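# Move the alphabetically first lettered box into the door tote

## Task

Find the box in this office whose top letter is earliest in the alphabet and place only that box inside the tote near the door, fully within the rim with no part overhanging. The robot must not tip over or be left leaning, or the task fails.

## Robot and tools

Robot: a Hello Robot Stretch 3. It has a two-wheeled base, a lift that rides up a mast, and one telescoping arm that reaches out to the robot's RIGHT side. The base cannot slide sideways, so to shift the gripper forward or back you drive the base. The base is 0.33 m long and 0.34 m wide with a rounded back. It pivots about the point midway between the drive wheels, 0.05 m behind the front edge. With the arm pulled in and the wrist folded, a turn sweeps a 0.28 m radius; an unfolded, level wrist reaches past that circle.

Frames (metres): the base frame has its origin on the floor between the drive wheels, x forward, y left, z up. hand_pose is reported in this frame, located where the closed fingertips meet; with all wrist joints at zero its x axis points up, y back along the arm toward the mast, z toward the robot's rear. The odometry frame is where the base frame was at the scene's start. base_odometry counts wheel rotation only, so slipping shows as travel; heading is in rad, positive left, -3.142 to 3.142. turned_by_wheels and turned_by_imu give the turn since the previous result; if they disagree by more than 0.15 rad, believe turned_by_imu. base_tilt is in degrees, with forward and right positive, and carries a fixed bias of up to about 4 degrees plus noise.

move: one action per call. Arguments:
- base: exactly one key. {"translate_m": d} drives straight by an offset of d metres from where the base last reported itself (forward positive), range -3 to 3. {"rotate_rad": d} spins in place by an offset of d radians (left positive), range -6.4 to 6.4.
- joints: an object of absolute targets keyed by joint name: lift_m 0 to 1.1; arm_m 0 to 0.52; wrist_yaw_rad -1.345 to 4.42 (0 aims the gripper along the arm, positive swings it toward the front); wrist_pitch_rad -1.57 to 0.451 (0 level, negative tips fingertips down); wrist_roll_rad -2.911 to 2.918 (0 has fingers side by side, level); gripper_m -0.089 to 0.179 (bigger is wider; fingertip gap is about 0.007 m under the value when nearly shut, 0.025 m under when wide); head_pan_rad -3.953 to 1.73 (0 ahead, positive left, -1.57 looks along the arm); head_tilt_rad -1.53 to 0.419 (negative down). Done tolerances: lift, arm, gripper ±0.004; yaw, roll ±0.02; pitch ±0.05; head ±0.1.
- speeds: per-key top speed, no higher than the max pace. pace: "default" or "max". Default/max: translate 0.12/0.30 m/s, rotate 0.76/1.90 rad/s, lift 0.11/0.15 m/s, arm 0.14/0.40 m/s. The base is capped at 0.10 m/s and 0.63 rad/s unless lift_m < 0.30, arm_m < 0.03 and wrist_yaw_rad > 2.54.
- contact_limits: effort percent (1 to 100) at which a motion halts, placed alongside its own command. arm_m takes a number (negative sense when retracting). lift_m takes {"down": v, "up": v}, percent of force beyond free motion; under about 12 may trip in free travel; if omitted, 32 to 47 down and 21 to 36 up. translate_m and rotate_rad have no contact stop unless given one; then it trips on either wheel's effort, and each wheel goes slack separately, which can twist the robot.
- servos: "reboot" alone, to re-enable servos that shut off.
- cameras: list from head_camera, nav_camera, wrist_camera, all; omitted means all, [] means none.
- blocking: true/omitted waits until everything rests; false returns in about 0.5 s while motion continues. A later move overrides only the targets it names.
Any unknown key invalidates the call; an out-of-range value gets it refused, and a refusal or an uncommanded stop cancels the rest of that reply's move, wait and finished_scene calls.

wait(seconds 0 to 10, cameras): commands nothing and returns state and images, early if all motion has settled. stop(cameras): brakes all running motion; braked items read "stopped" and may keep pressing. zoom_image(camera, region [x0,y0,x1,y1] pixels, at most 504 by 504): enlarges part of the latest image. finished_scene(scene): ends the scene, so the box must remain placed without help.

Results: the "move" line reads done or the worst status. Statuses: moving, done (base: wheels turned fully even if slipping), off_target (rested away from target, may still push), contact_stop (that joint goes slack), time_out, torque_fault (joint limp until reboot), stopped. on_its_own reports uncommanded behaviour; "held at" is a target, not a reading. motor_effort is percent of max, positive toward higher values, peak in brackets; each has a small fixed error; wrist pitch tops near 45, roll near 72. "pictures" lists image order; frames may slightly lag state. head_camera images are rotated: turn a quarter clockwise to view upright; nav_camera a quarter counterclockwise. lidar_m: 12 distances in 30-degree sectors, first straight ahead, counter-clockwise (4th left, 7th behind, 10th right), seen at 0.17 m height only, 0.15 to 12 m; "-" is nothing or too close; misses glass and thin legs; sectors 5, 6, 9, 10 may be blocked by the robot. wrist_depth_mm and head_depth_mm are 7x7 median depths (45 to 1000 and 280 to 4000 mm); head images are in sent, sideways orientation.

Gripping: command gripper_m below the box width to hold, at least 0.05 above it (or fully open) to release; readings don't confirm a grasp. Resend if a heavy object slips after the stall guard eases.

Cautions: before folding the wrist (yaw to 3.0) or unfolding, put lift_m within 0.32 to 0.95, pitch -0.4, roll near 0; folded, lift may go to 0.25. With yaw below -0.4 keep pitch at -0.5 or lower. Wrist and head have no contact stop and overheat when pushing. Pushing an unyielding object with the gripper above about 0.45 m, or driving while hooked on something fixed, can tip the robot; if base_tilt shows a lean, back off. Omitted joints may still push toward old targets. Avoid drops, releasing moving objects, slams, hard hits and heavy pushing. Loose objects may be nudged occasionally. Thinking time lets the simulation advance.

Each tool is called by a JSON object that holds its "fn" and its "kwargs".

## Session

{"fn": "move", "kwargs": {}}

Scene clock: 0.00 s.
base_odometry: x=+0.000 y=+0.000 heading=+0.000
turned_by_wheels: +0.000
turned_by_imu: +0.000
base_tilt: forward=+1.0 right=-0.1
lidar_m: 0.80 1.67 1.61 1.34 1.00 0.97 1.01 1.40 1.53 1.06 0.79 0.77
head_depth_mm: 723 721 721 719 718 715 717 / 769 768 768 764 764 763 762 / 821 821 819 818 816 815 815 / 884 878 876 874 879 872 871 / 948 944 944 942 942 938 935 / 2044 2152 2141 2178 2210 2205 2170 / 1930 1918 1938 1945 1954 1974 1973
base_status: not commanded
joint_positions: lift_m=+0.444 arm_m=+0.002 wrist_yaw_rad=+3.097 wrist_pitch_rad=-0.467 wrist_roll_rad=+0.000 gripper_m=+0.037 head_pan_rad=+0.000 head_tilt_rad=-0.002
joint_status: not commanded
measured_speeds: all 0
motor_effort: left_wheel=-0.3 right_wheel=+1.7 lift_m=+27.5 arm_m=-9.1 wrist_yaw_rad=+0.9 wrist_pitch_rad=+2.5 wrist_roll_rad=+0.7 gripper_m=-0.2 head_pan_rad=+0.6 head_tilt_rad=+6.0
hand_pose: x=-0.0114 y=+0.0710 z=+0.4454 quat_wxyz=(+0.179, +0.691, +0.148, +0.684) (m; base frame)
wrist_depth_mm: - - 146 - - - - / - - 158 - - - - / - - 172 - - - - / - 920 190 - - - - / 809 785 204 798 813 819 789 / 676 667 128 638 654 695 687 / 581 593 283 580 571 592 588
pictures: head_camera (sideways), nav_camera (sideways), wrist_camera
Images, in order (width x height): head_camera 896x504, nav_camera 672x504, wrist_camera 644x364.

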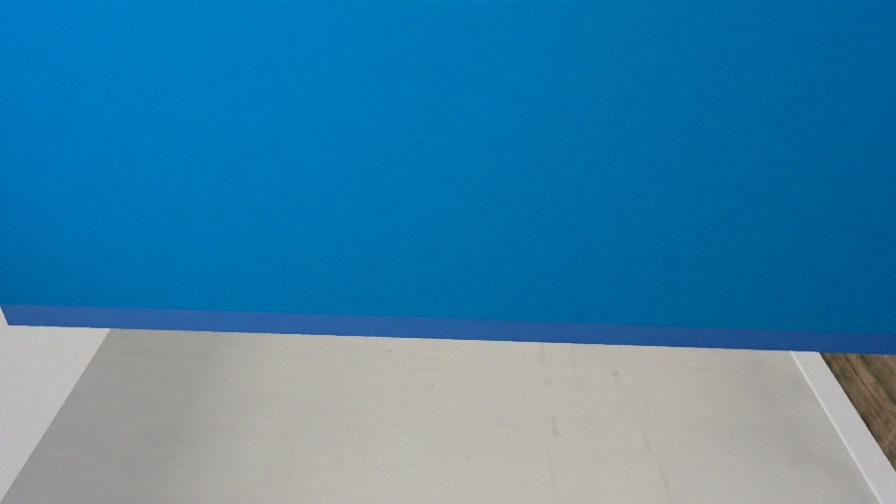

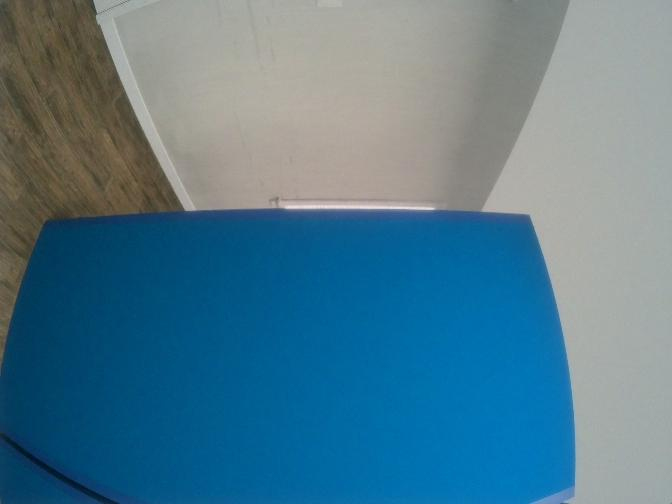

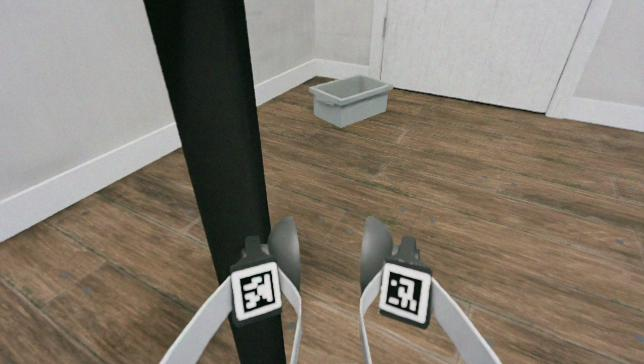

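{"fn": "move", "kwargs": {"joints": {"head_pan_rad": 1.57, "head_tilt_rad": -0.4}, "pace": "max", "cameras": ["nav_camera", "head_camera"]}}

{"fn": "move", "kwargs": {"joints": {"head_pan_rad": -1.57, "head_tilt_rad": -0.4}, "pace": "max", "cameras": ["nav_camera", "head_camera"]}}

{"fn": "move", "kwargs": {"joints": {"head_pan_rad": -3.14, "head_tilt_rad": -0.4}, "pace": "max", "cameras": ["nav_camera", "head_camera"]}}

Scene clock: 5.23 s.
move: done
base_odometry: x=+0.000 y=+0.000 heading=+0.000
turned_by_wheels: +0.000
turned_by_imu: +0.001
base_tilt: forward=+0.9 right=-0.1
lidar_m: 0.80 1.68 1.61 1.34 1.00 0.97 1.01 1.40 1.53 1.06 0.79 0.76
head_depth_mm: 1437 1511 1590 1683 1810 1786 1456 / 1532 1613 1713 1818 1961 1714 1439 / 1562 1683 1801 1939 2104 1708 1445 / 1389 1491 1599 1748 1866 1767 1444 / 1240 1313 1410 1504 1633 1696 1435 / 1121 1181 1253 1334 1434 1528 1442 / 1012 1073 1131 1193 1268 1366 1415
base_status: not commanded
joint_positions: lift_m=+0.444 arm_m=+0.002 wrist_yaw_rad=+3.097 wrist_pitch_rad=-0.467 wrist_roll_rad=+0.000 gripper_m=+0.037 head_pan_rad=+1.605 head_tilt_rad=-0.399
joint_status: all done
measured_speeds: all 0
motor_effort: left_wheel=-0.4(0.6) right_wheel=+2.4(2.6) lift_m=+29.9(30.2) arm_m=-20.3(20.5) wrist_yaw_rad=+0.8(1.2) wrist_pitch_rad=+2.5(2.7) wrist_roll_rad=+0.8(0.9) gripper_m=-0.3(1.0) head_pan_rad=-1.3(5.0) head_tilt_rad=-2.5(5.7)
hand_pose: x=-0.0114 y=+0.0710 z=+0.4454 quat_wxyz=(+0.179, +0.691, +0.148, +0.684) (m; base frame)
wrist_depth_mm: - - 146 - - - - / - - 158 - - - - / - - 172 - - - - / - 973 189 - - - - / 796 800 205 804 810 815 795 / 671 689 127 638 654 685 677 / 577 600 283 590 572 591 593
pictures: head_camera (sideways), nav_camera (sideways)
Images, in order (width x height): head_camera 896x504, nav_camera 672x504.

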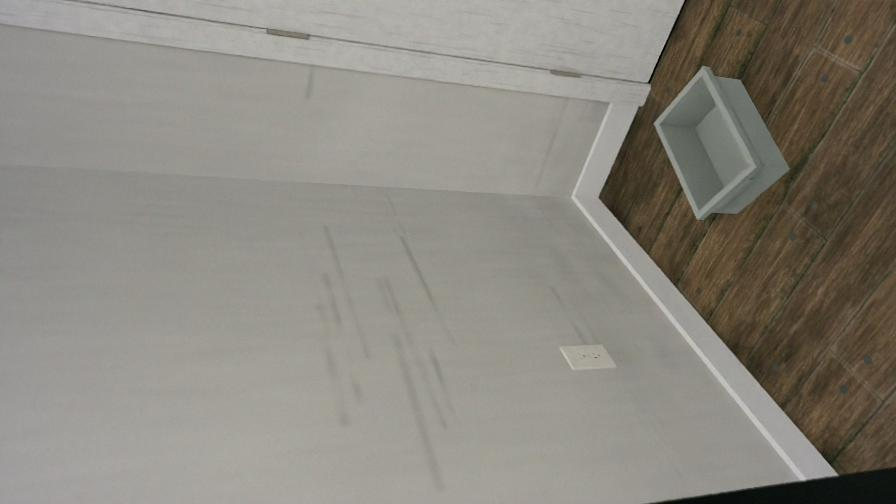

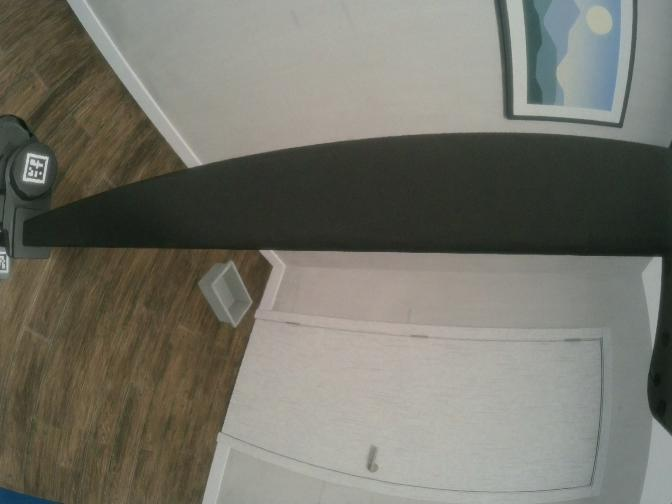

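Scene clock: 7.93 s.
move: done
base_odometry: x=+0.000 y=+0.000 heading=+0.000
turned_by_wheels: +0.000
turned_by_imu: +0.000
base_tilt: forward=+1.1 right=-0.2
lidar_m: 0.80 1.68 1.60 1.35 1.00 0.97 1.01 1.40 1.53 1.06 0.79 0.77
head_depth_mm: 1842 1994 1775 2174 2221 1756 1451 / 1578 1731 1784 2151 2167 1765 1443 / 1336 1451 1567 1757 1950 1769 1455 / 1163 1240 1337 1453 1577 1679 1437 / 1018 1082 1153 1243 1345 1454 1433 / 911 964 1017 1089 1163 1257 1334 / 823 867 908 964 1024 1091 1167
base_status: not commanded
joint_positions: lift_m=+0.444 arm_m=+0.002 wrist_yaw_rad=+3.097 wrist_pitch_rad=-0.467 wrist_roll_rad=+0.000 gripper_m=+0.037 head_pan_rad=-1.586 head_tilt_rad=-0.400
joint_status: all done
measured_speeds: translate_m=+0.000 rotate_rad=+0.000 lift_m=+0.000 arm_m=+0.000 wrist_yaw_rad=+0.000 wrist_pitch_rad=+0.000 wrist_roll_rad=+0.000 head_pan_rad=+0.024 head_tilt_rad=+0.000
motor_effort: left_wheel=-0.5(0.6) right_wheel=+2.5(2.8) lift_m=+30.4(30.8) arm_m=-20.3(20.8) wrist_yaw_rad=+0.6(1.4) wrist_pitch_rad=+2.3(2.8) wrist_roll_rad=+0.6(1.1) gripper_m=-0.8(1.2) head_pan_rad=+3.2(5.6) head_tilt_rad=-2.3(3.8)
hand_pose: x=-0.0114 y=+0.0710 z=+0.4454 quat_wxyz=(+0.179, +0.691, +0.148, +0.684) (m; base frame)
wrist_depth_mm: - - 146 - - - - / - - 158 - - - - / - - 173 - - - - / - 930 189 - - - - / 808 798 203 797 792 791 790 / 685 675 128 647 665 674 670 / 588 603 282 581 579 591 590
pictures: head_camera (sideways), nav_camera (sideways)
Images, in order (width x height): head_camera 896x504, nav_camera 672x504.

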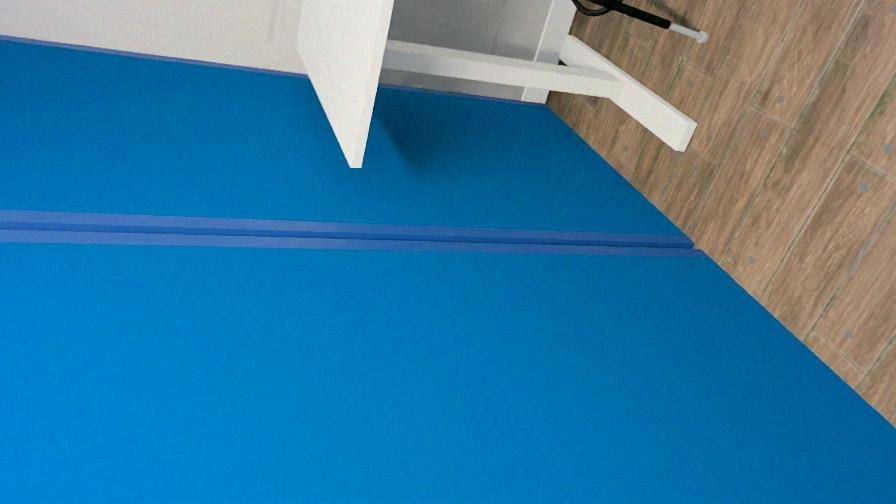

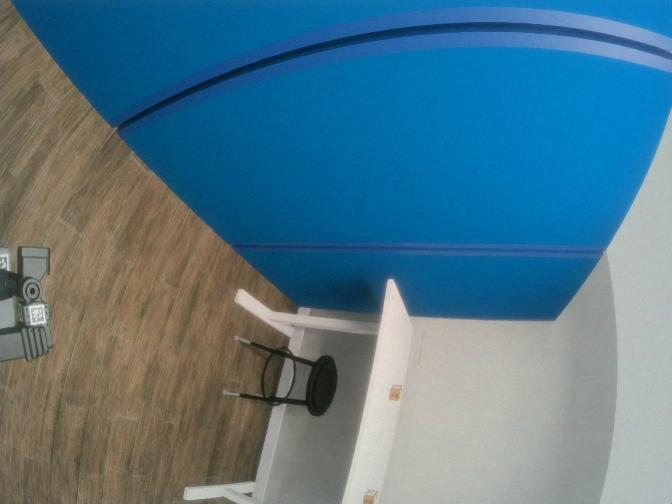

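Scene clock: 8.97 s.
move: done
base_odometry: x=+0.000 y=+0.000 heading=+0.000
turned_by_wheels: +0.000
turned_by_imu: +0.000
base_tilt: forward=+0.7 right=-0.2
lidar_m: 0.80 1.67 1.60 1.34 1.00 0.97 1.01 1.40 1.53 1.06 0.79 0.77
head_depth_mm: 829 875 929 987 1054 1135 1220 / 874 922 985 1051 1135 1219 1311 / 922 979 1042 1116 1207 1312 1382 / 974 1039 1123 1201 1308 1430 1435 / 1037 1110 1193 1298 1413 1557 1434 / 1107 1191 1291 1412 1562 1660 1433 / 1186 1286 1395 1557 1718 1749 1443
base_status: not commanded
joint_positions: lift_m=+0.444 arm_m=+0.002 wrist_yaw_rad=+3.097 wrist_pitch_rad=-0.467 wrist_roll_rad=+0.000 gripper_m=+0.037 head_pan_rad=-3.179 head_tilt_rad=-0.400
joint_status: all done
measured_speeds: all 0
motor_effort: left_wheel=-0.5(0.6) right_wheel=+2.7(2.7) lift_m=+30.7(30.7) arm_m=-20.4(20.6) wrist_yaw_rad=+0.8(1.1) wrist_pitch_rad=+2.6(2.8) wrist_roll_rad=+0.9(1.1) gripper_m=-0.6(1.0) head_pan_rad=+0.1(5.7) head_tilt_rad=-1.7(4.9)
hand_pose: x=-0.0114 y=+0.0710 z=+0.4454 quat_wxyz=(+0.179, +0.691, +0.148, +0.684) (m; base frame)
wrist_depth_mm: - - 146 - - - - / - - 159 - - - - / - - 172 - - - - / - 931 190 - - - - / 801 798 206 810 798 807 806 / 679 668 128 644 655 682 676 / 588 603 282 581 580 588 574
pictures: head_camera (sideways), nav_camera (sideways)
Images, in order (width x height): head_camera 896x504, nav_camera 672x504.

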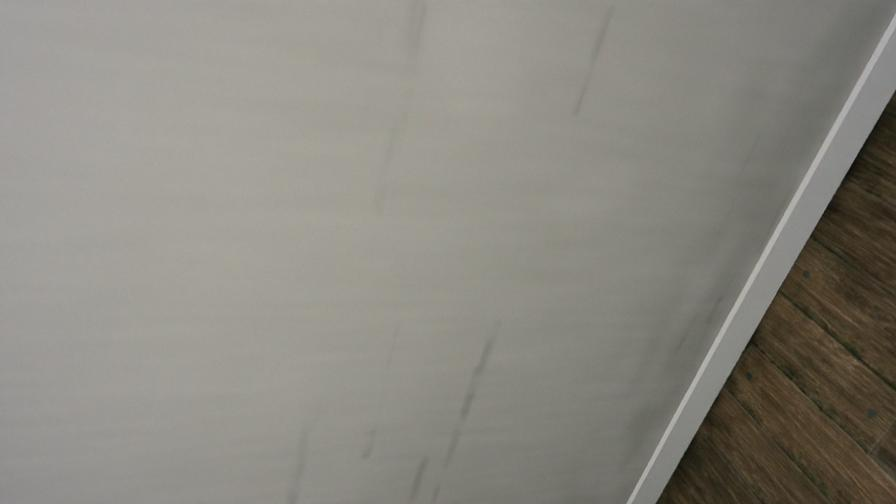

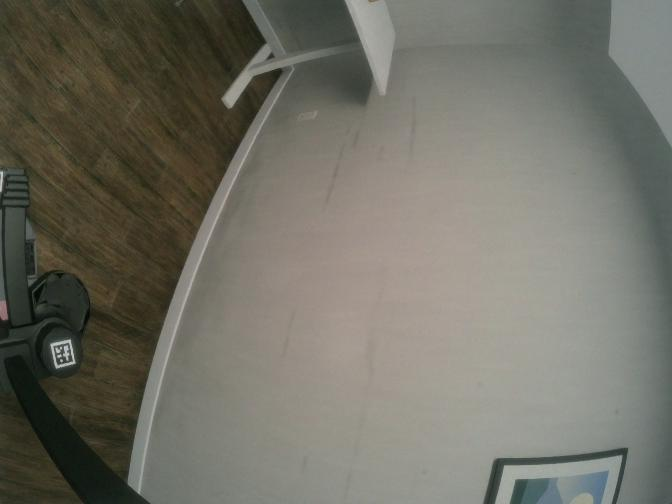

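{"fn": "move", "kwargs": {"joints": {"head_pan_rad": -2.0, "head_tilt_rad": -0.3}, "pace": "max", "cameras": ["nav_camera", "head_camera"]}}

{"fn": "move", "kwargs": {"joints": {"head_pan_rad": 0.8, "head_tilt_rad": -0.4}, "pace": "max", "cameras": ["nav_camera"]}}

Scene clock: 14.57 s.
move: done
base_odometry: x=+0.000 y=+0.000 heading=+0.000
turned_by_wheels: +0.000
turned_by_imu: +0.001
base_tilt: forward=+1.0 right=+0.0
lidar_m: 0.80 1.67 1.60 1.34 0.99 0.96 1.01 1.41 1.53 1.06 0.79 0.76
head_depth_mm: 1807 1908 1990 1779 2248 2010 1586 / 1840 1937 2011 1767 2263 1927 1576 / 1880 1975 2062 1736 2316 1923 1571 / 1906 2007 2109 2238 2349 1902 1558 / 1954 2062 2120 1845 2409 1922 1558 / 1718 1780 1846 1783 2003 1884 1559 / 1399 1443 1476 1526 1581 1646 1561
base_status: not commanded
joint_positions: lift_m=+0.444 arm_m=+0.002 wrist_yaw_rad=+3.097 wrist_pitch_rad=-0.467 wrist_roll_rad=+0.000 gripper_m=+0.037 head_pan_rad=-1.973 head_tilt_rad=-0.304
joint_status: all done
measured_speeds: all 0
motor_effort: left_wheel=-0.4(0.6) right_wheel=+1.8(2.9) lift_m=+29.9(30.6) arm_m=-19.8(20.3) wrist_yaw_rad=+0.4(1.5) wrist_pitch_rad=+2.2(2.7) wrist_roll_rad=+0.5(1.0) gripper_m=-0.7(1.2) head_pan_rad=-0.2(5.0) head_tilt_rad=+3.2(6.9)
hand_pose: x=-0.0114 y=+0.0710 z=+0.4454 quat_wxyz=(+0.179, +0.691, +0.148, +0.684) (m; base frame)
wrist_depth_mm: - - 146 - - - - / - - 158 - - - - / - - 172 - - - - / - 948 190 - - - - / 796 801 205 816 794 808 799 / 676 676 128 623 655 680 674 / 592 589 281 592 568 597 580
pictures: head_camera (sideways), nav_camera (sideways)
Images, in order (width x height): head_camera 896x504, nav_camera 672x504.

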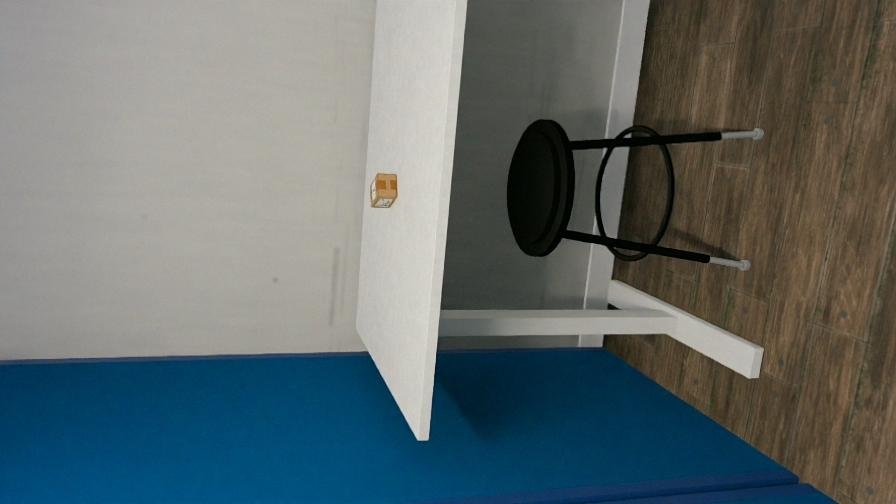

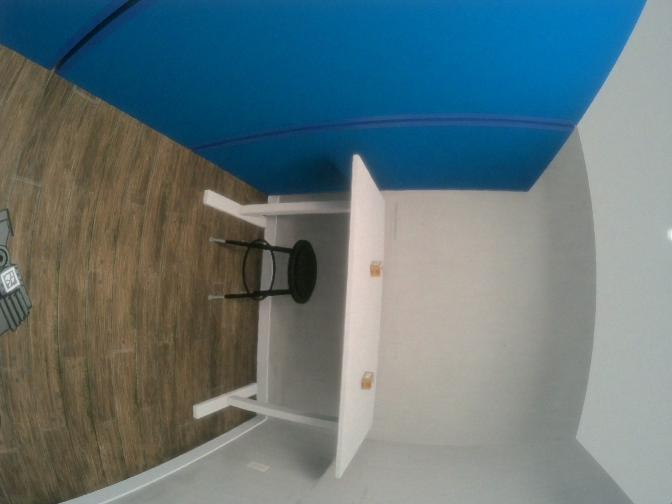

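Scene clock: 17.37 s.
move: done
base_odometry: x=+0.000 y=+0.000 heading=+0.000
turned_by_wheels: +0.000
turned_by_imu: +0.000
base_tilt: forward=+1.1 right=-0.3
lidar_m: 0.80 1.67 1.60 1.34 1.00 0.97 1.01 1.40 1.53 1.06 0.79 0.77
head_depth_mm: 1460 1558 1688 1833 1999 1772 1446 / 1436 1550 1659 1776 1977 1782 1446 / 1427 1521 1659 1771 1929 1784 1439 / 1389 1473 1585 1735 1864 1769 1440 / 1376 1453 1569 1704 1841 1754 1429 / 1346 1441 1546 1657 1810 1759 1426 / 1331 1415 1530 1641 1773 1752 1437
base_status: not commanded
joint_positions: lift_m=+0.444 arm_m=+0.002 wrist_yaw_rad=+3.097 wrist_pitch_rad=-0.467 wrist_roll_rad=+0.000 gripper_m=+0.037 head_pan_rad=+0.816 head_tilt_rad=-0.399
joint_status: all done
measured_speeds: translate_m=+0.000 rotate_rad=+0.000 lift_m=+0.000 arm_m=+0.000 wrist_yaw_rad=+0.000 wrist_pitch_rad=+0.000 wrist_roll_rad=+0.000 head_pan_rad=-0.024 head_tilt_rad=+0.000
motor_effort: left_wheel=-0.4(0.6) right_wheel=+2.3(2.8) lift_m=+29.8(30.3) arm_m=-19.5(20.2) wrist_yaw_rad=+0.6(1.5) wrist_pitch_rad=+2.5(2.9) wrist_roll_rad=+0.8(1.1) gripper_m=+0.3(1.0) head_pan_rad=-2.9(5.6) head_tilt_rad=-2.1(4.5)
hand_pose: x=-0.0114 y=+0.0710 z=+0.4454 quat_wxyz=(+0.179, +0.691, +0.148, +0.684) (m; base frame)
wrist_depth_mm: - - 146 - - - - / - - 158 - - - - / - - 173 - - - - / - 945 190 - - - - / 793 791 205 797 789 816 798 / 680 683 127 634 643 682 667 / 589 607 281 584 576 586 588
pictures: nav_camera (sideways)
Images, in order (width x height): nav_camera 672x504.

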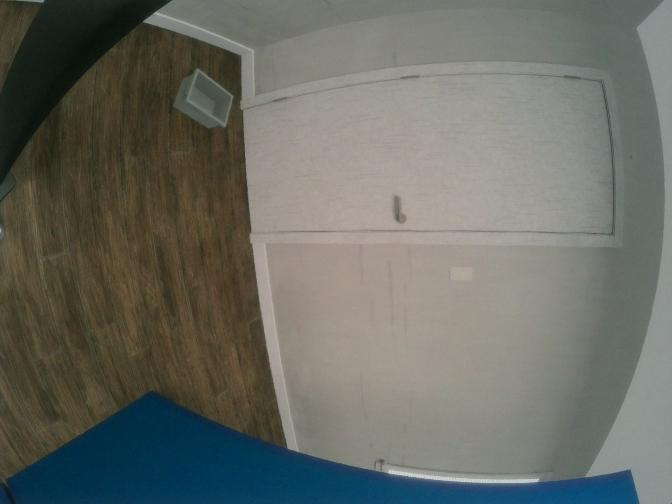

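{"fn": "move", "kwargs": {"joints": {"head_pan_rad": -2.2, "head_tilt_rad": -0.3}, "pace": "max", "cameras": ["head_camera"]}}

Scene clock: 29.77 s.
move: done
base_odometry: x=+0.000 y=+0.000 heading=+0.000
turned_by_wheels: +0.000
turned_by_imu: +0.001
base_tilt: forward=+0.9 right=-0.2
lidar_m: 0.80 1.68 1.60 1.34 1.00 0.97 1.01 1.40 1.53 1.06 0.79 0.77
head_depth_mm: 1887 1978 2095 1785 2320 1948 1583 / 1844 1988 2072 1735 2384 2039 1571 / 1864 1992 2090 1764 2336 2000 1573 / 1873 1968 2058 1763 2342 1958 1565 / 1865 1952 2060 1742 1856 1912 1556 / 1857 1943 2056 1710 2265 1904 1568 / 1860 1961 2046 1713 2236 1916 1566
base_status: not commanded
joint_positions: lift_m=+0.444 arm_m=+0.002 wrist_yaw_rad=+3.097 wrist_pitch_rad=-0.467 wrist_roll_rad=+0.000 gripper_m=+0.037 head_pan_rad=-2.216 head_tilt_rad=-0.301
joint_status: all done
measured_speeds: translate_m=+0.000 rotate_rad=+0.000 lift_m=+0.000 arm_m=+0.000 wrist_yaw_rad=+0.000 wrist_pitch_rad=+0.000 wrist_roll_rad=+0.000 head_pan_rad=+0.024 head_tilt_rad=+0.000
motor_effort: left_wheel=-0.4(0.7) right_wheel=+2.1(3.0) lift_m=+29.6(29.9) arm_m=-19.1(19.8) wrist_yaw_rad=+0.7(1.3) wrist_pitch_rad=+2.3(2.8) wrist_roll_rad=+0.8(1.1) gripper_m=-0.5(1.5) head_pan_rad=+3.1(5.2) head_tilt_rad=+3.5(6.4)
hand_pose: x=-0.0114 y=+0.0710 z=+0.4454 quat_wxyz=(+0.179, +0.691, +0.148, +0.684) (m; base frame)
wrist_depth_mm: - - 146 - - - - / - - 158 - - - - / - - 172 - - - - / - 951 190 - - - - / 796 803 205 775 795 795 809 / 671 669 128 644 658 686 687 / 587 591 282 585 573 588 578
pictures: head_camera (sideways)
Images, in order (width x height): head_camera 896x504.

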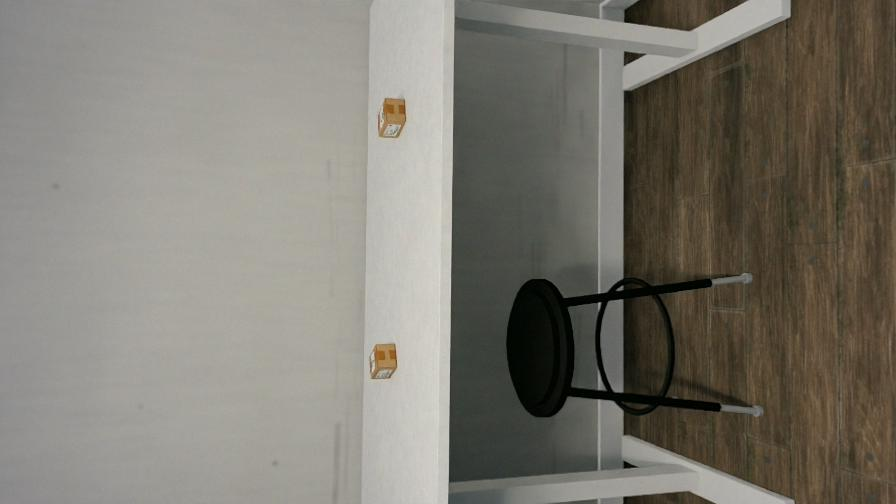

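{"fn": "zoom_image", "kwargs": {"camera": "head_camera", "region": [340, 330, 440, 400]}}

{"fn": "zoom_image", "kwargs": {"camera": "head_camera", "region": [340, 80, 440, 150]}}

Scaled by 5.040 from the camera's 896x504 image, which has a finer 1280x720 frame.

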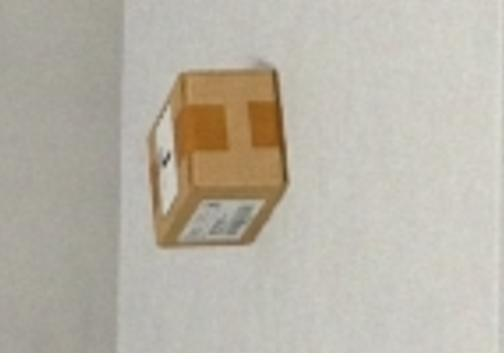

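Scaled by 5.040 from the camera's 896x504 image, which has a finer 1280x720 frame.

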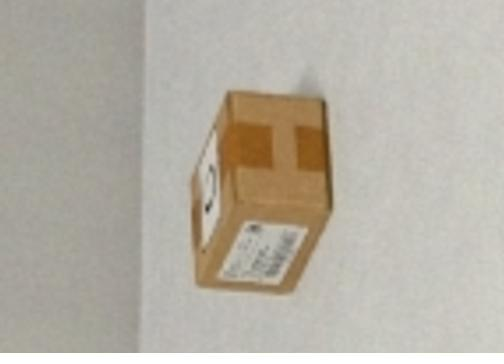

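{"fn": "move", "kwargs": {"base": {"rotate_rad": 0.96}, "joints": {"head_pan_rad": 0.0, "head_tilt_rad": -0.4}, "cameras": ["nav_camera"]}}

{"fn": "move", "kwargs": {"base": {"translate_m": 0.6}, "joints": {"head_pan_rad": -1.2, "head_tilt_rad": -0.4}, "cameras": ["nav_camera", "head_camera"]}}

Scene clock: 85.83 s.
move: done
base_odometry: x=+0.000 y=+0.000 heading=+0.959
turned_by_wheels: +0.959
turned_by_imu: +0.956
base_tilt: forward=+1.0 right=-0.1
lidar_m: 1.60 1.48 1.03 0.96 0.98 1.28 2.13 1.18 0.81 0.77 0.78 1.72
head_depth_mm: 1376 1467 1586 1706 1858 1781 1441 / 1367 1474 1586 1713 1848 1761 1442 / 1362 1470 1572 1693 1857 1778 1438 / 1372 1466 1576 1689 1852 1752 1439 / 1360 1463 1572 1684 1837 1755 1448 / 1366 1458 1566 1713 1861 1748 1436 / 1368 1467 1552 1686 1851 1672 1433
base_status: done
joint_positions: lift_m=+0.444 arm_m=+0.002 wrist_yaw_rad=+3.097 wrist_pitch_rad=-0.467 wrist_roll_rad=+0.000 gripper_m=+0.037 head_pan_rad=+0.015 head_tilt_rad=-0.399
joint_status: all done
measured_speeds: translate_m=+0.000 rotate_rad=+0.000 lift_m=+0.000 arm_m=+0.000 wrist_yaw_rad=+0.000 wrist_pitch_rad=+0.000 wrist_roll_rad=+0.000 head_pan_rad=-0.024 head_tilt_rad=+0.000
motor_effort: left_wheel=-10.6(14.8) right_wheel=+11.7(13.7) lift_m=+28.9(29.6) arm_m=-20.0(20.7) wrist_yaw_rad=+1.0(1.5) wrist_pitch_rad=+2.5(2.9) wrist_roll_rad=+0.8(1.1) gripper_m=+0.5(1.3) head_pan_rad=-2.6(5.2) head_tilt_rad=-2.4(5.0)
hand_pose: x=-0.0114 y=+0.0710 z=+0.4454 quat_wxyz=(+0.179, +0.691, +0.148, +0.684) (m; base frame)
wrist_depth_mm: - - 143 - - - - / - - 156 - - - - / - - 172 - - - - / - - 190 - - - - / 807 794 205 805 799 804 797 / 674 682 127 639 656 662 680 / 591 604 282 585 562 591 588
pictures: nav_camera (sideways)
Images, in order (width x height): nav_camera 672x504.

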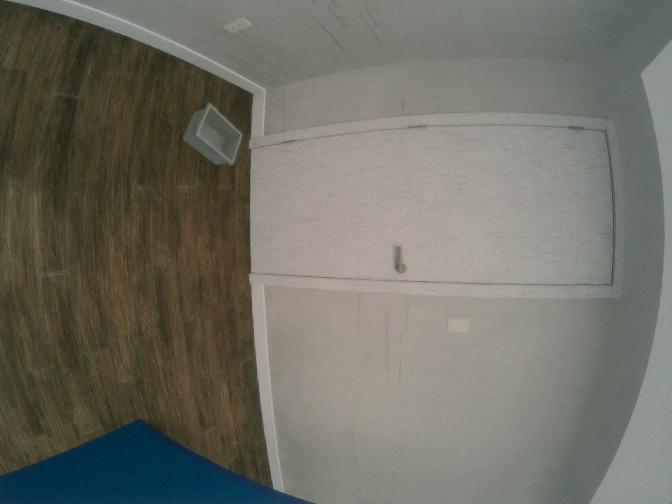

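Scene clock: 92.93 s.
move: done
base_odometry: x=+0.344 y=+0.491 heading=+0.960
turned_by_wheels: +0.000
turned_by_imu: +0.001
base_tilt: forward=+1.1 right=+0.0
lidar_m: 1.01 1.03 1.07 1.01 1.03 1.34 2.13 1.11 0.77 0.72 1.58 1.09
head_depth_mm: 3170 629 657 699 748 811 885 / 3223 3398 3703 3289 2183 1628 940 / 3286 3439 3713 3280 2288 1757 1446 / 2424 2628 2967 3009 2272 1763 1432 / 2019 2146 2249 2428 2282 1756 1442 / 1705 1790 1878 2004 2058 1750 1433 / 1460 1533 1587 1659 1758 1710 1434
base_status: done
joint_positions: lift_m=+0.444 arm_m=+0.002 wrist_yaw_rad=+3.097 wrist_pitch_rad=-0.467 wrist_roll_rad=+0.000 gripper_m=+0.037 head_pan_rad=-1.200 head_tilt_rad=-0.400
joint_status: all done
measured_speeds: all 0
motor_effort: left_wheel=+7.9(11.8) right_wheel=+2.5(17.6) lift_m=+29.1(29.4) arm_m=-19.7(20.6) wrist_yaw_rad=+0.9(1.4) wrist_pitch_rad=+2.3(2.8) wrist_roll_rad=+0.8(1.1) gripper_m=-0.2(1.5) head_pan_rad=+3.5(4.9) head_tilt_rad=-3.3(4.7)
hand_pose: x=-0.0114 y=+0.0710 z=+0.4454 quat_wxyz=(+0.179, +0.691, +0.148, +0.684) (m; base frame)
wrist_depth_mm: - - 143 - - - - / - - 158 - - - - / - - 172 - - - - / - - 190 - - 911 893 / 807 806 205 789 806 784 787 / 674 672 128 631 650 680 691 / 592 604 283 576 568 592 579
pictures: head_camera (sideways), nav_camera (sideways)
Images, in order (width x height): head_camera 896x504, nav_camera 672x504.

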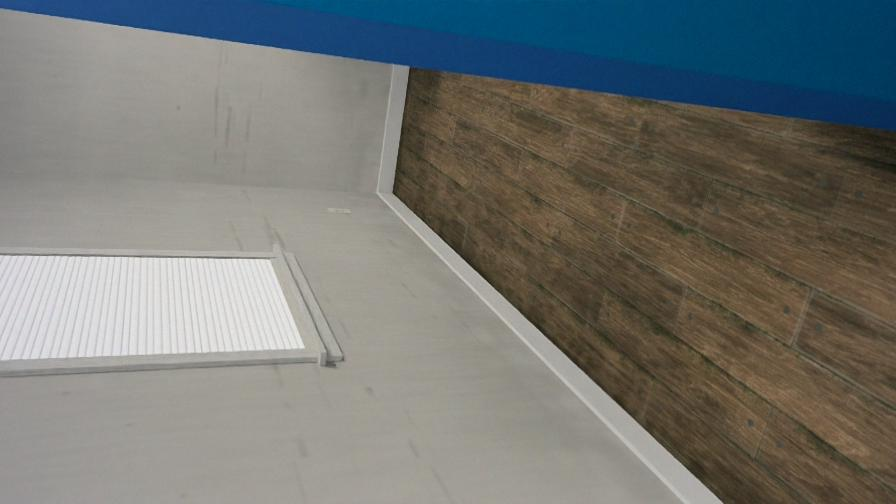

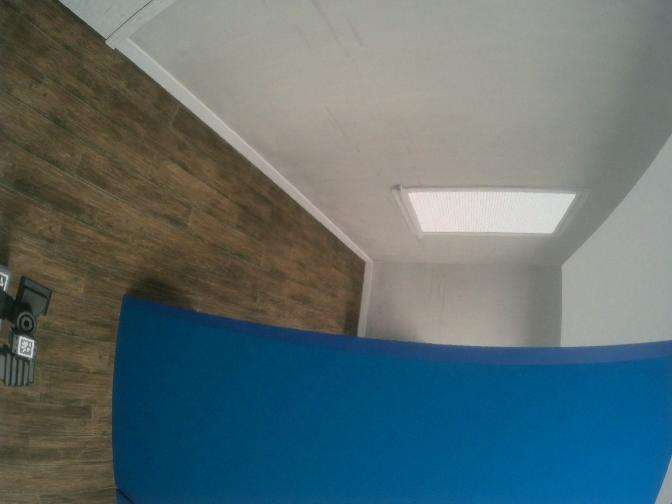

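{"fn": "move", "kwargs": {"base": {"translate_m": 0.35}, "joints": {"head_pan_rad": -1.9, "head_tilt_rad": -0.3}, "cameras": ["nav_camera", "head_camera"]}}

Scene clock: 100.03 s.
move: done
base_odometry: x=+0.545 y=+0.778 heading=+0.960
turned_by_wheels: +0.000
turned_by_imu: +0.001
base_tilt: forward=+1.0 right=+0.0
lidar_m: 0.66 0.68 0.88 1.03 1.05 1.37 2.48 1.07 0.75 0.84 1.05 0.73
head_depth_mm: 691 726 777 830 895 963 1044 / 662 703 744 797 852 915 987 / 640 677 717 763 815 877 944 / 709 740 772 807 846 890 944 / 963 1019 1079 1159 1236 1332 1432 / 3267 3412 3513 3645 2667 1948 1579 / 3150 3358 3513 3670 2675 1981 1560
base_status: done
joint_positions: lift_m=+0.444 arm_m=+0.002 wrist_yaw_rad=+3.097 wrist_pitch_rad=-0.467 wrist_roll_rad=+0.000 gripper_m=+0.037 head_pan_rad=-1.901 head_tilt_rad=-0.300
joint_status: all done
measured_speeds: all 0
motor_effort: left_wheel=+8.2(12.2) right_wheel=+2.1(14.0) lift_m=+28.4(28.8) arm_m=-18.8(19.8) wrist_yaw_rad=+0.6(1.4) wrist_pitch_rad=+2.5(2.9) wrist_roll_rad=+0.9(1.1) gripper_m=-0.2(1.3) head_pan_rad=+2.2(6.4) head_tilt_rad=+3.8(6.6)
hand_pose: x=-0.0114 y=+0.0710 z=+0.4454 quat_wxyz=(+0.179, +0.691, +0.148, +0.684) (m; base frame)
wrist_depth_mm: - - 145 - - - 682 / - - 158 - - - 728 / - - 172 - - - 803 / - - 189 - - 932 - / 795 798 205 772 156 805 743 / 679 677 127 629 655 685 683 / 585 604 284 585 568 586 592
pictures: head_camera (sideways), nav_camera (sideways)
Images, in order (width x height): head_camera 896x504, nav_camera 672x504.

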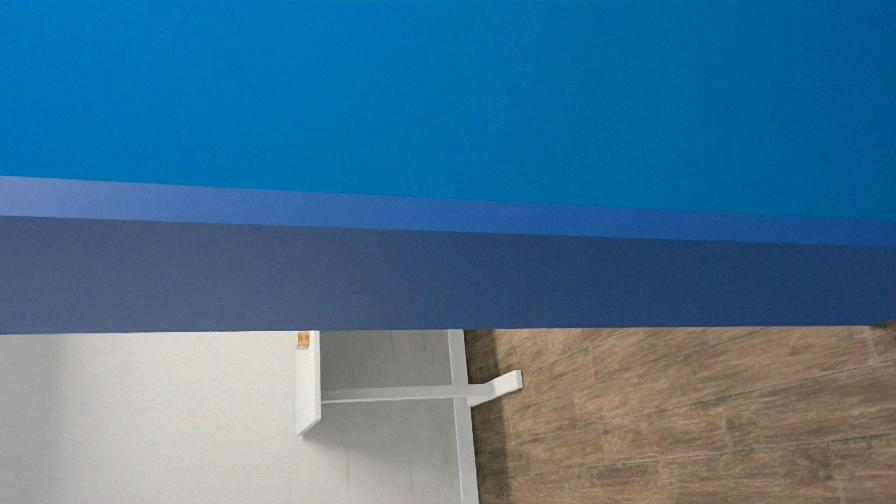

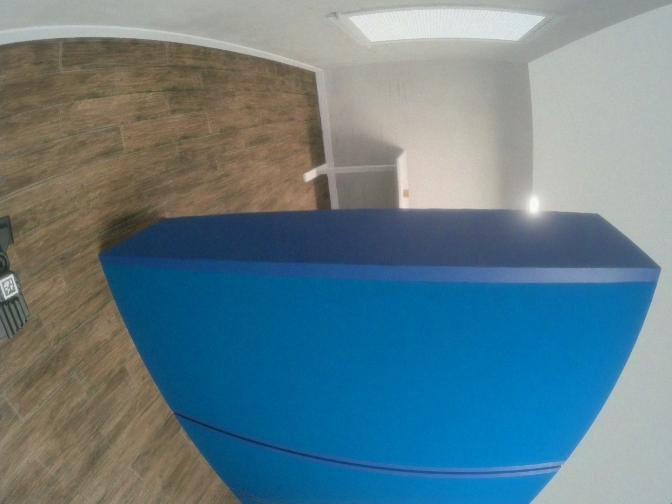

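{"fn": "move", "kwargs": {"base": {"rotate_rad": -1.57}, "joints": {"head_pan_rad": 0.0, "head_tilt_rad": -0.3}, "cameras": ["nav_camera", "head_camera"]}}

{"fn": "move", "kwargs": {"base": {"translate_m": 0.9}, "joints": {"head_pan_rad": -0.8, "head_tilt_rad": -0.3}, "cameras": ["nav_camera", "head_camera"]}}

Scene clock: 106.33 s.
move: done
base_odometry: x=+0.545 y=+0.778 heading=-0.610
turned_by_wheels: -1.569
turned_by_imu: -1.563
base_tilt: forward=+1.0 right=-0.1
lidar_m: 0.88 1.04 0.72 0.67 0.68 0.89 1.04 1.06 1.39 2.47 1.05 0.75
head_depth_mm: 921 901 885 870 858 849 838 / 3262 3417 3587 3689 2471 1257 1239 / 3280 3452 3614 3797 2723 1986 1564 / 3231 3438 3644 3813 2682 1995 1574 / 3309 3448 3634 3813 2720 1971 1568 / 3105 3192 3273 3238 2702 1969 1571 / 2136 2115 2167 2204 2246 1962 1569
base_status: done
joint_positions: lift_m=+0.444 arm_m=+0.002 wrist_yaw_rad=+3.097 wrist_pitch_rad=-0.467 wrist_roll_rad=+0.000 gripper_m=+0.037 head_pan_rad=+0.005 head_tilt_rad=-0.300
joint_status: all done
measured_speeds: all 0
motor_effort: left_wheel=+10.6(15.6) right_wheel=-11.1(13.2) lift_m=+28.0(28.3) arm_m=-20.0(20.7) wrist_yaw_rad=+0.6(1.4) wrist_pitch_rad=+2.6(2.9) wrist_roll_rad=+0.8(1.1) gripper_m=-1.3(1.3) head_pan_rad=-3.3(5.3) head_tilt_rad=+2.2(7.2)
hand_pose: x=-0.0114 y=+0.0710 z=+0.4454 quat_wxyz=(+0.179, +0.691, +0.148, +0.684) (m; base frame)
wrist_depth_mm: - - 143 627 - - - / - - 155 695 - - - / - - 170 759 - - - / 763 - 187 827 - 892 940 / 767 803 206 796 793 801 788 / 671 683 128 646 652 692 685 / 584 599 283 589 570 582 586
pictures: head_camera (sideways), nav_camera (sideways)
Images, in order (width x height): head_camera 896x504, nav_camera 672x504.

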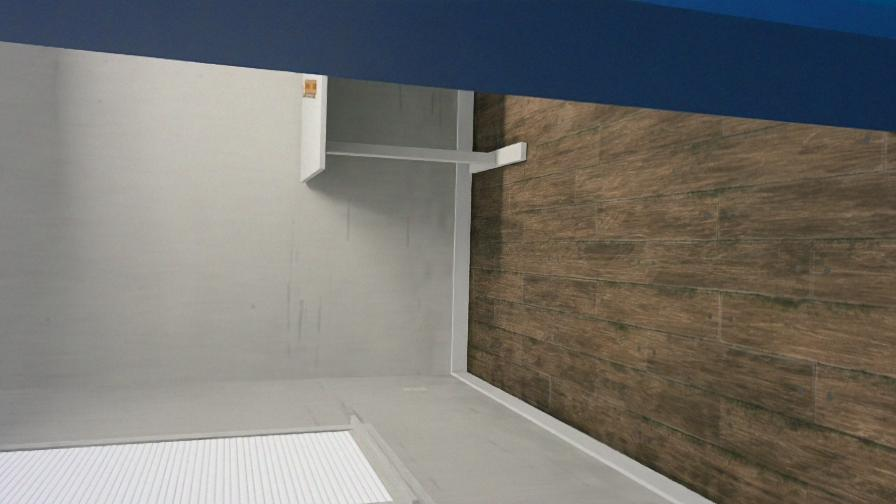

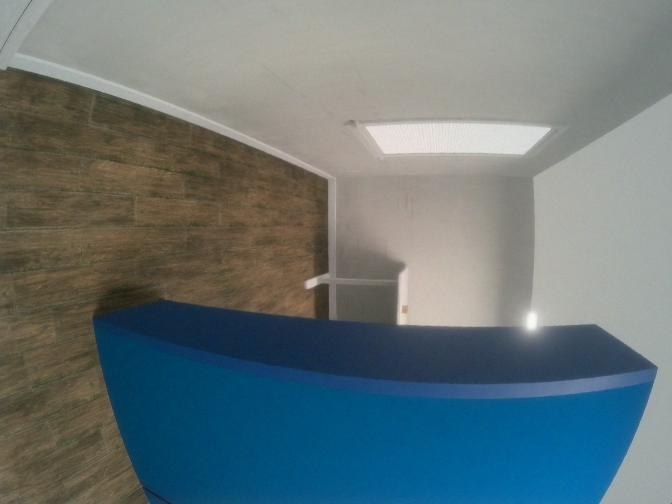

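Scene clock: 116.47 s.
move: done
base_odometry: x=+1.283 y=+0.263 heading=-0.609
turned_by_wheels: +0.000
turned_by_imu: +0.000
base_tilt: forward=+0.9 right=-0.1
lidar_m: 2.40 1.12 0.78 0.74 0.75 0.99 1.93 1.97 0.24 0.22 0.23 0.30
head_depth_mm: - - - - - - - / - - - - - - - / - - - - - - 291 / - - - - 290 302 321 / 3099 3316 3391 304 321 343 369 / 2995 3138 3159 3357 2651 1981 1562 / 2749 2916 2950 3174 2652 1973 1562
base_status: done
joint_positions: lift_m=+0.444 arm_m=+0.002 wrist_yaw_rad=+3.097 wrist_pitch_rad=-0.467 wrist_roll_rad=+0.000 gripper_m=+0.037 head_pan_rad=-0.800 head_tilt_rad=-0.300
joint_status: all done
measured_speeds: all 0
motor_effort: left_wheel=+13.2(17.3) right_wheel=-3.5(9.8) lift_m=+27.2(28.2) arm_m=-19.0(20.7) wrist_yaw_rad=+0.9(1.5) wrist_pitch_rad=+2.5(2.9) wrist_roll_rad=+0.8(1.2) gripper_m=+0.1(1.6) head_pan_rad=+3.4(4.5) head_tilt_rad=+1.9(6.2)
hand_pose: x=-0.0114 y=+0.0710 z=+0.4454 quat_wxyz=(+0.179, +0.691, +0.148, +0.684) (m; base frame)
wrist_depth_mm: - - 142 - - - - / - - 155 - - - - / - - 171 - - - - / - - 190 913 922 977 - / 826 801 206 795 803 797 790 / 669 678 128 652 662 673 673 / 590 602 283 595 561 582 586
pictures: head_camera (sideways), nav_camera (sideways)
Images, in order (width x height): head_camera 896x504, nav_camera 672x504.

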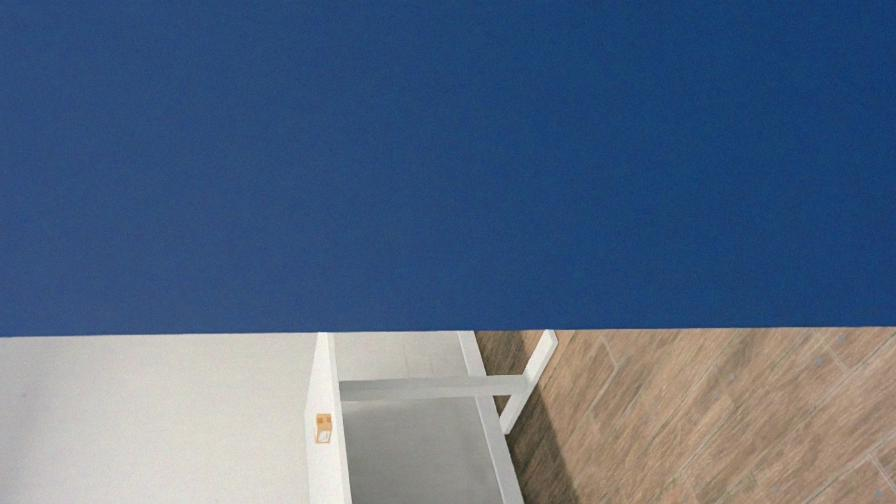

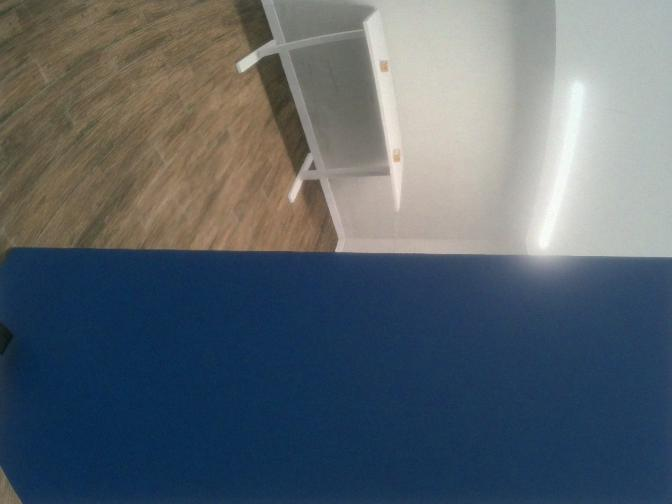

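{"fn": "move", "kwargs": {"base": {"translate_m": 0.75}, "joints": {"head_pan_rad": -0.8, "head_tilt_rad": -0.3}, "cameras": ["nav_camera", "head_camera"]}}

Scene clock: 138.20 s.
move: done
base_odometry: x=+1.898 y=-0.166 heading=-0.609
turned_by_wheels: +0.000
turned_by_imu: +0.001
base_tilt: forward=+1.0 right=-0.3
lidar_m: 1.67 1.19 0.83 0.78 0.80 1.05 0.91 0.52 1.16 2.05 2.72 2.20
head_depth_mm: 2905 3039 3110 3171 2730 2022 1589 / 3074 3196 3409 3443 2774 2003 1584 / 2900 3057 3213 3450 2752 2002 1589 / 2597 2774 2796 3101 2505 1991 1564 / 2380 2483 2536 2834 2700 1974 1560 / 2209 2315 2324 2561 2587 1973 1561 / 2036 2122 2169 2309 2427 1955 1552
base_status: done
joint_positions: lift_m=+0.444 arm_m=+0.002 wrist_yaw_rad=+3.097 wrist_pitch_rad=-0.467 wrist_roll_rad=+0.000 gripper_m=+0.037 head_pan_rad=-0.800 head_tilt_rad=-0.300
joint_status: all done
measured_speeds: all 0
motor_effort: left_wheel=+6.9(17.8) right_wheel=+2.4(11.3) lift_m=+26.8(27.4) arm_m=-18.1(19.3) wrist_yaw_rad=+1.0(1.6) wrist_pitch_rad=+2.5(2.9) wrist_roll_rad=+0.8(1.1) gripper_m=-0.1(1.4) head_pan_rad=+2.0(4.5) head_tilt_rad=-0.2(2.2)
hand_pose: x=-0.0114 y=+0.0710 z=+0.4454 quat_wxyz=(+0.179, +0.691, +0.148, +0.684) (m; base frame)
wrist_depth_mm: - - 143 - - - - / - - 155 - - - - / - - 171 - - - - / - - 189 946 939 - - / 819 789 204 808 794 785 802 / 664 688 128 641 652 691 693 / 590 603 281 588 580 584 585
pictures: head_camera (sideways), nav_camera (sideways)
Images, in order (width x height): head_camera 896x504, nav_camera 672x504.

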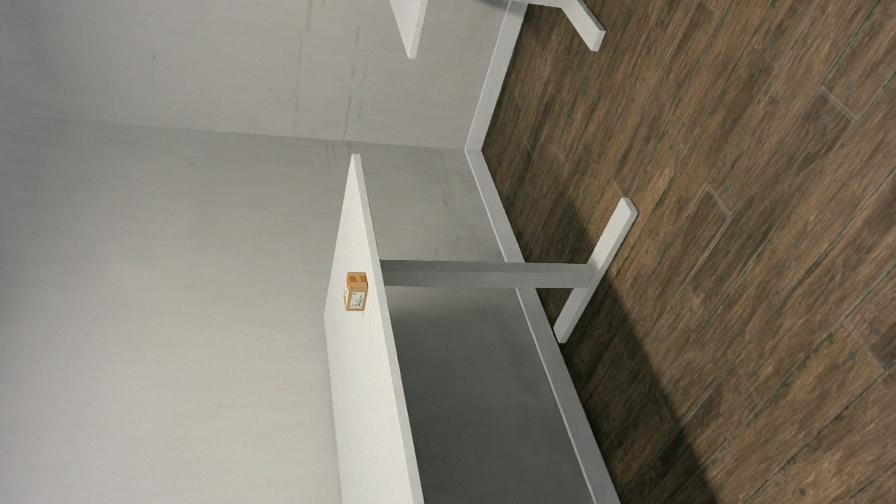

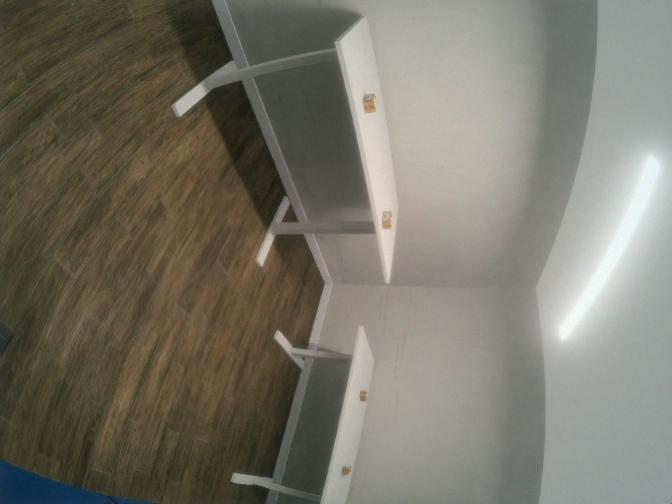

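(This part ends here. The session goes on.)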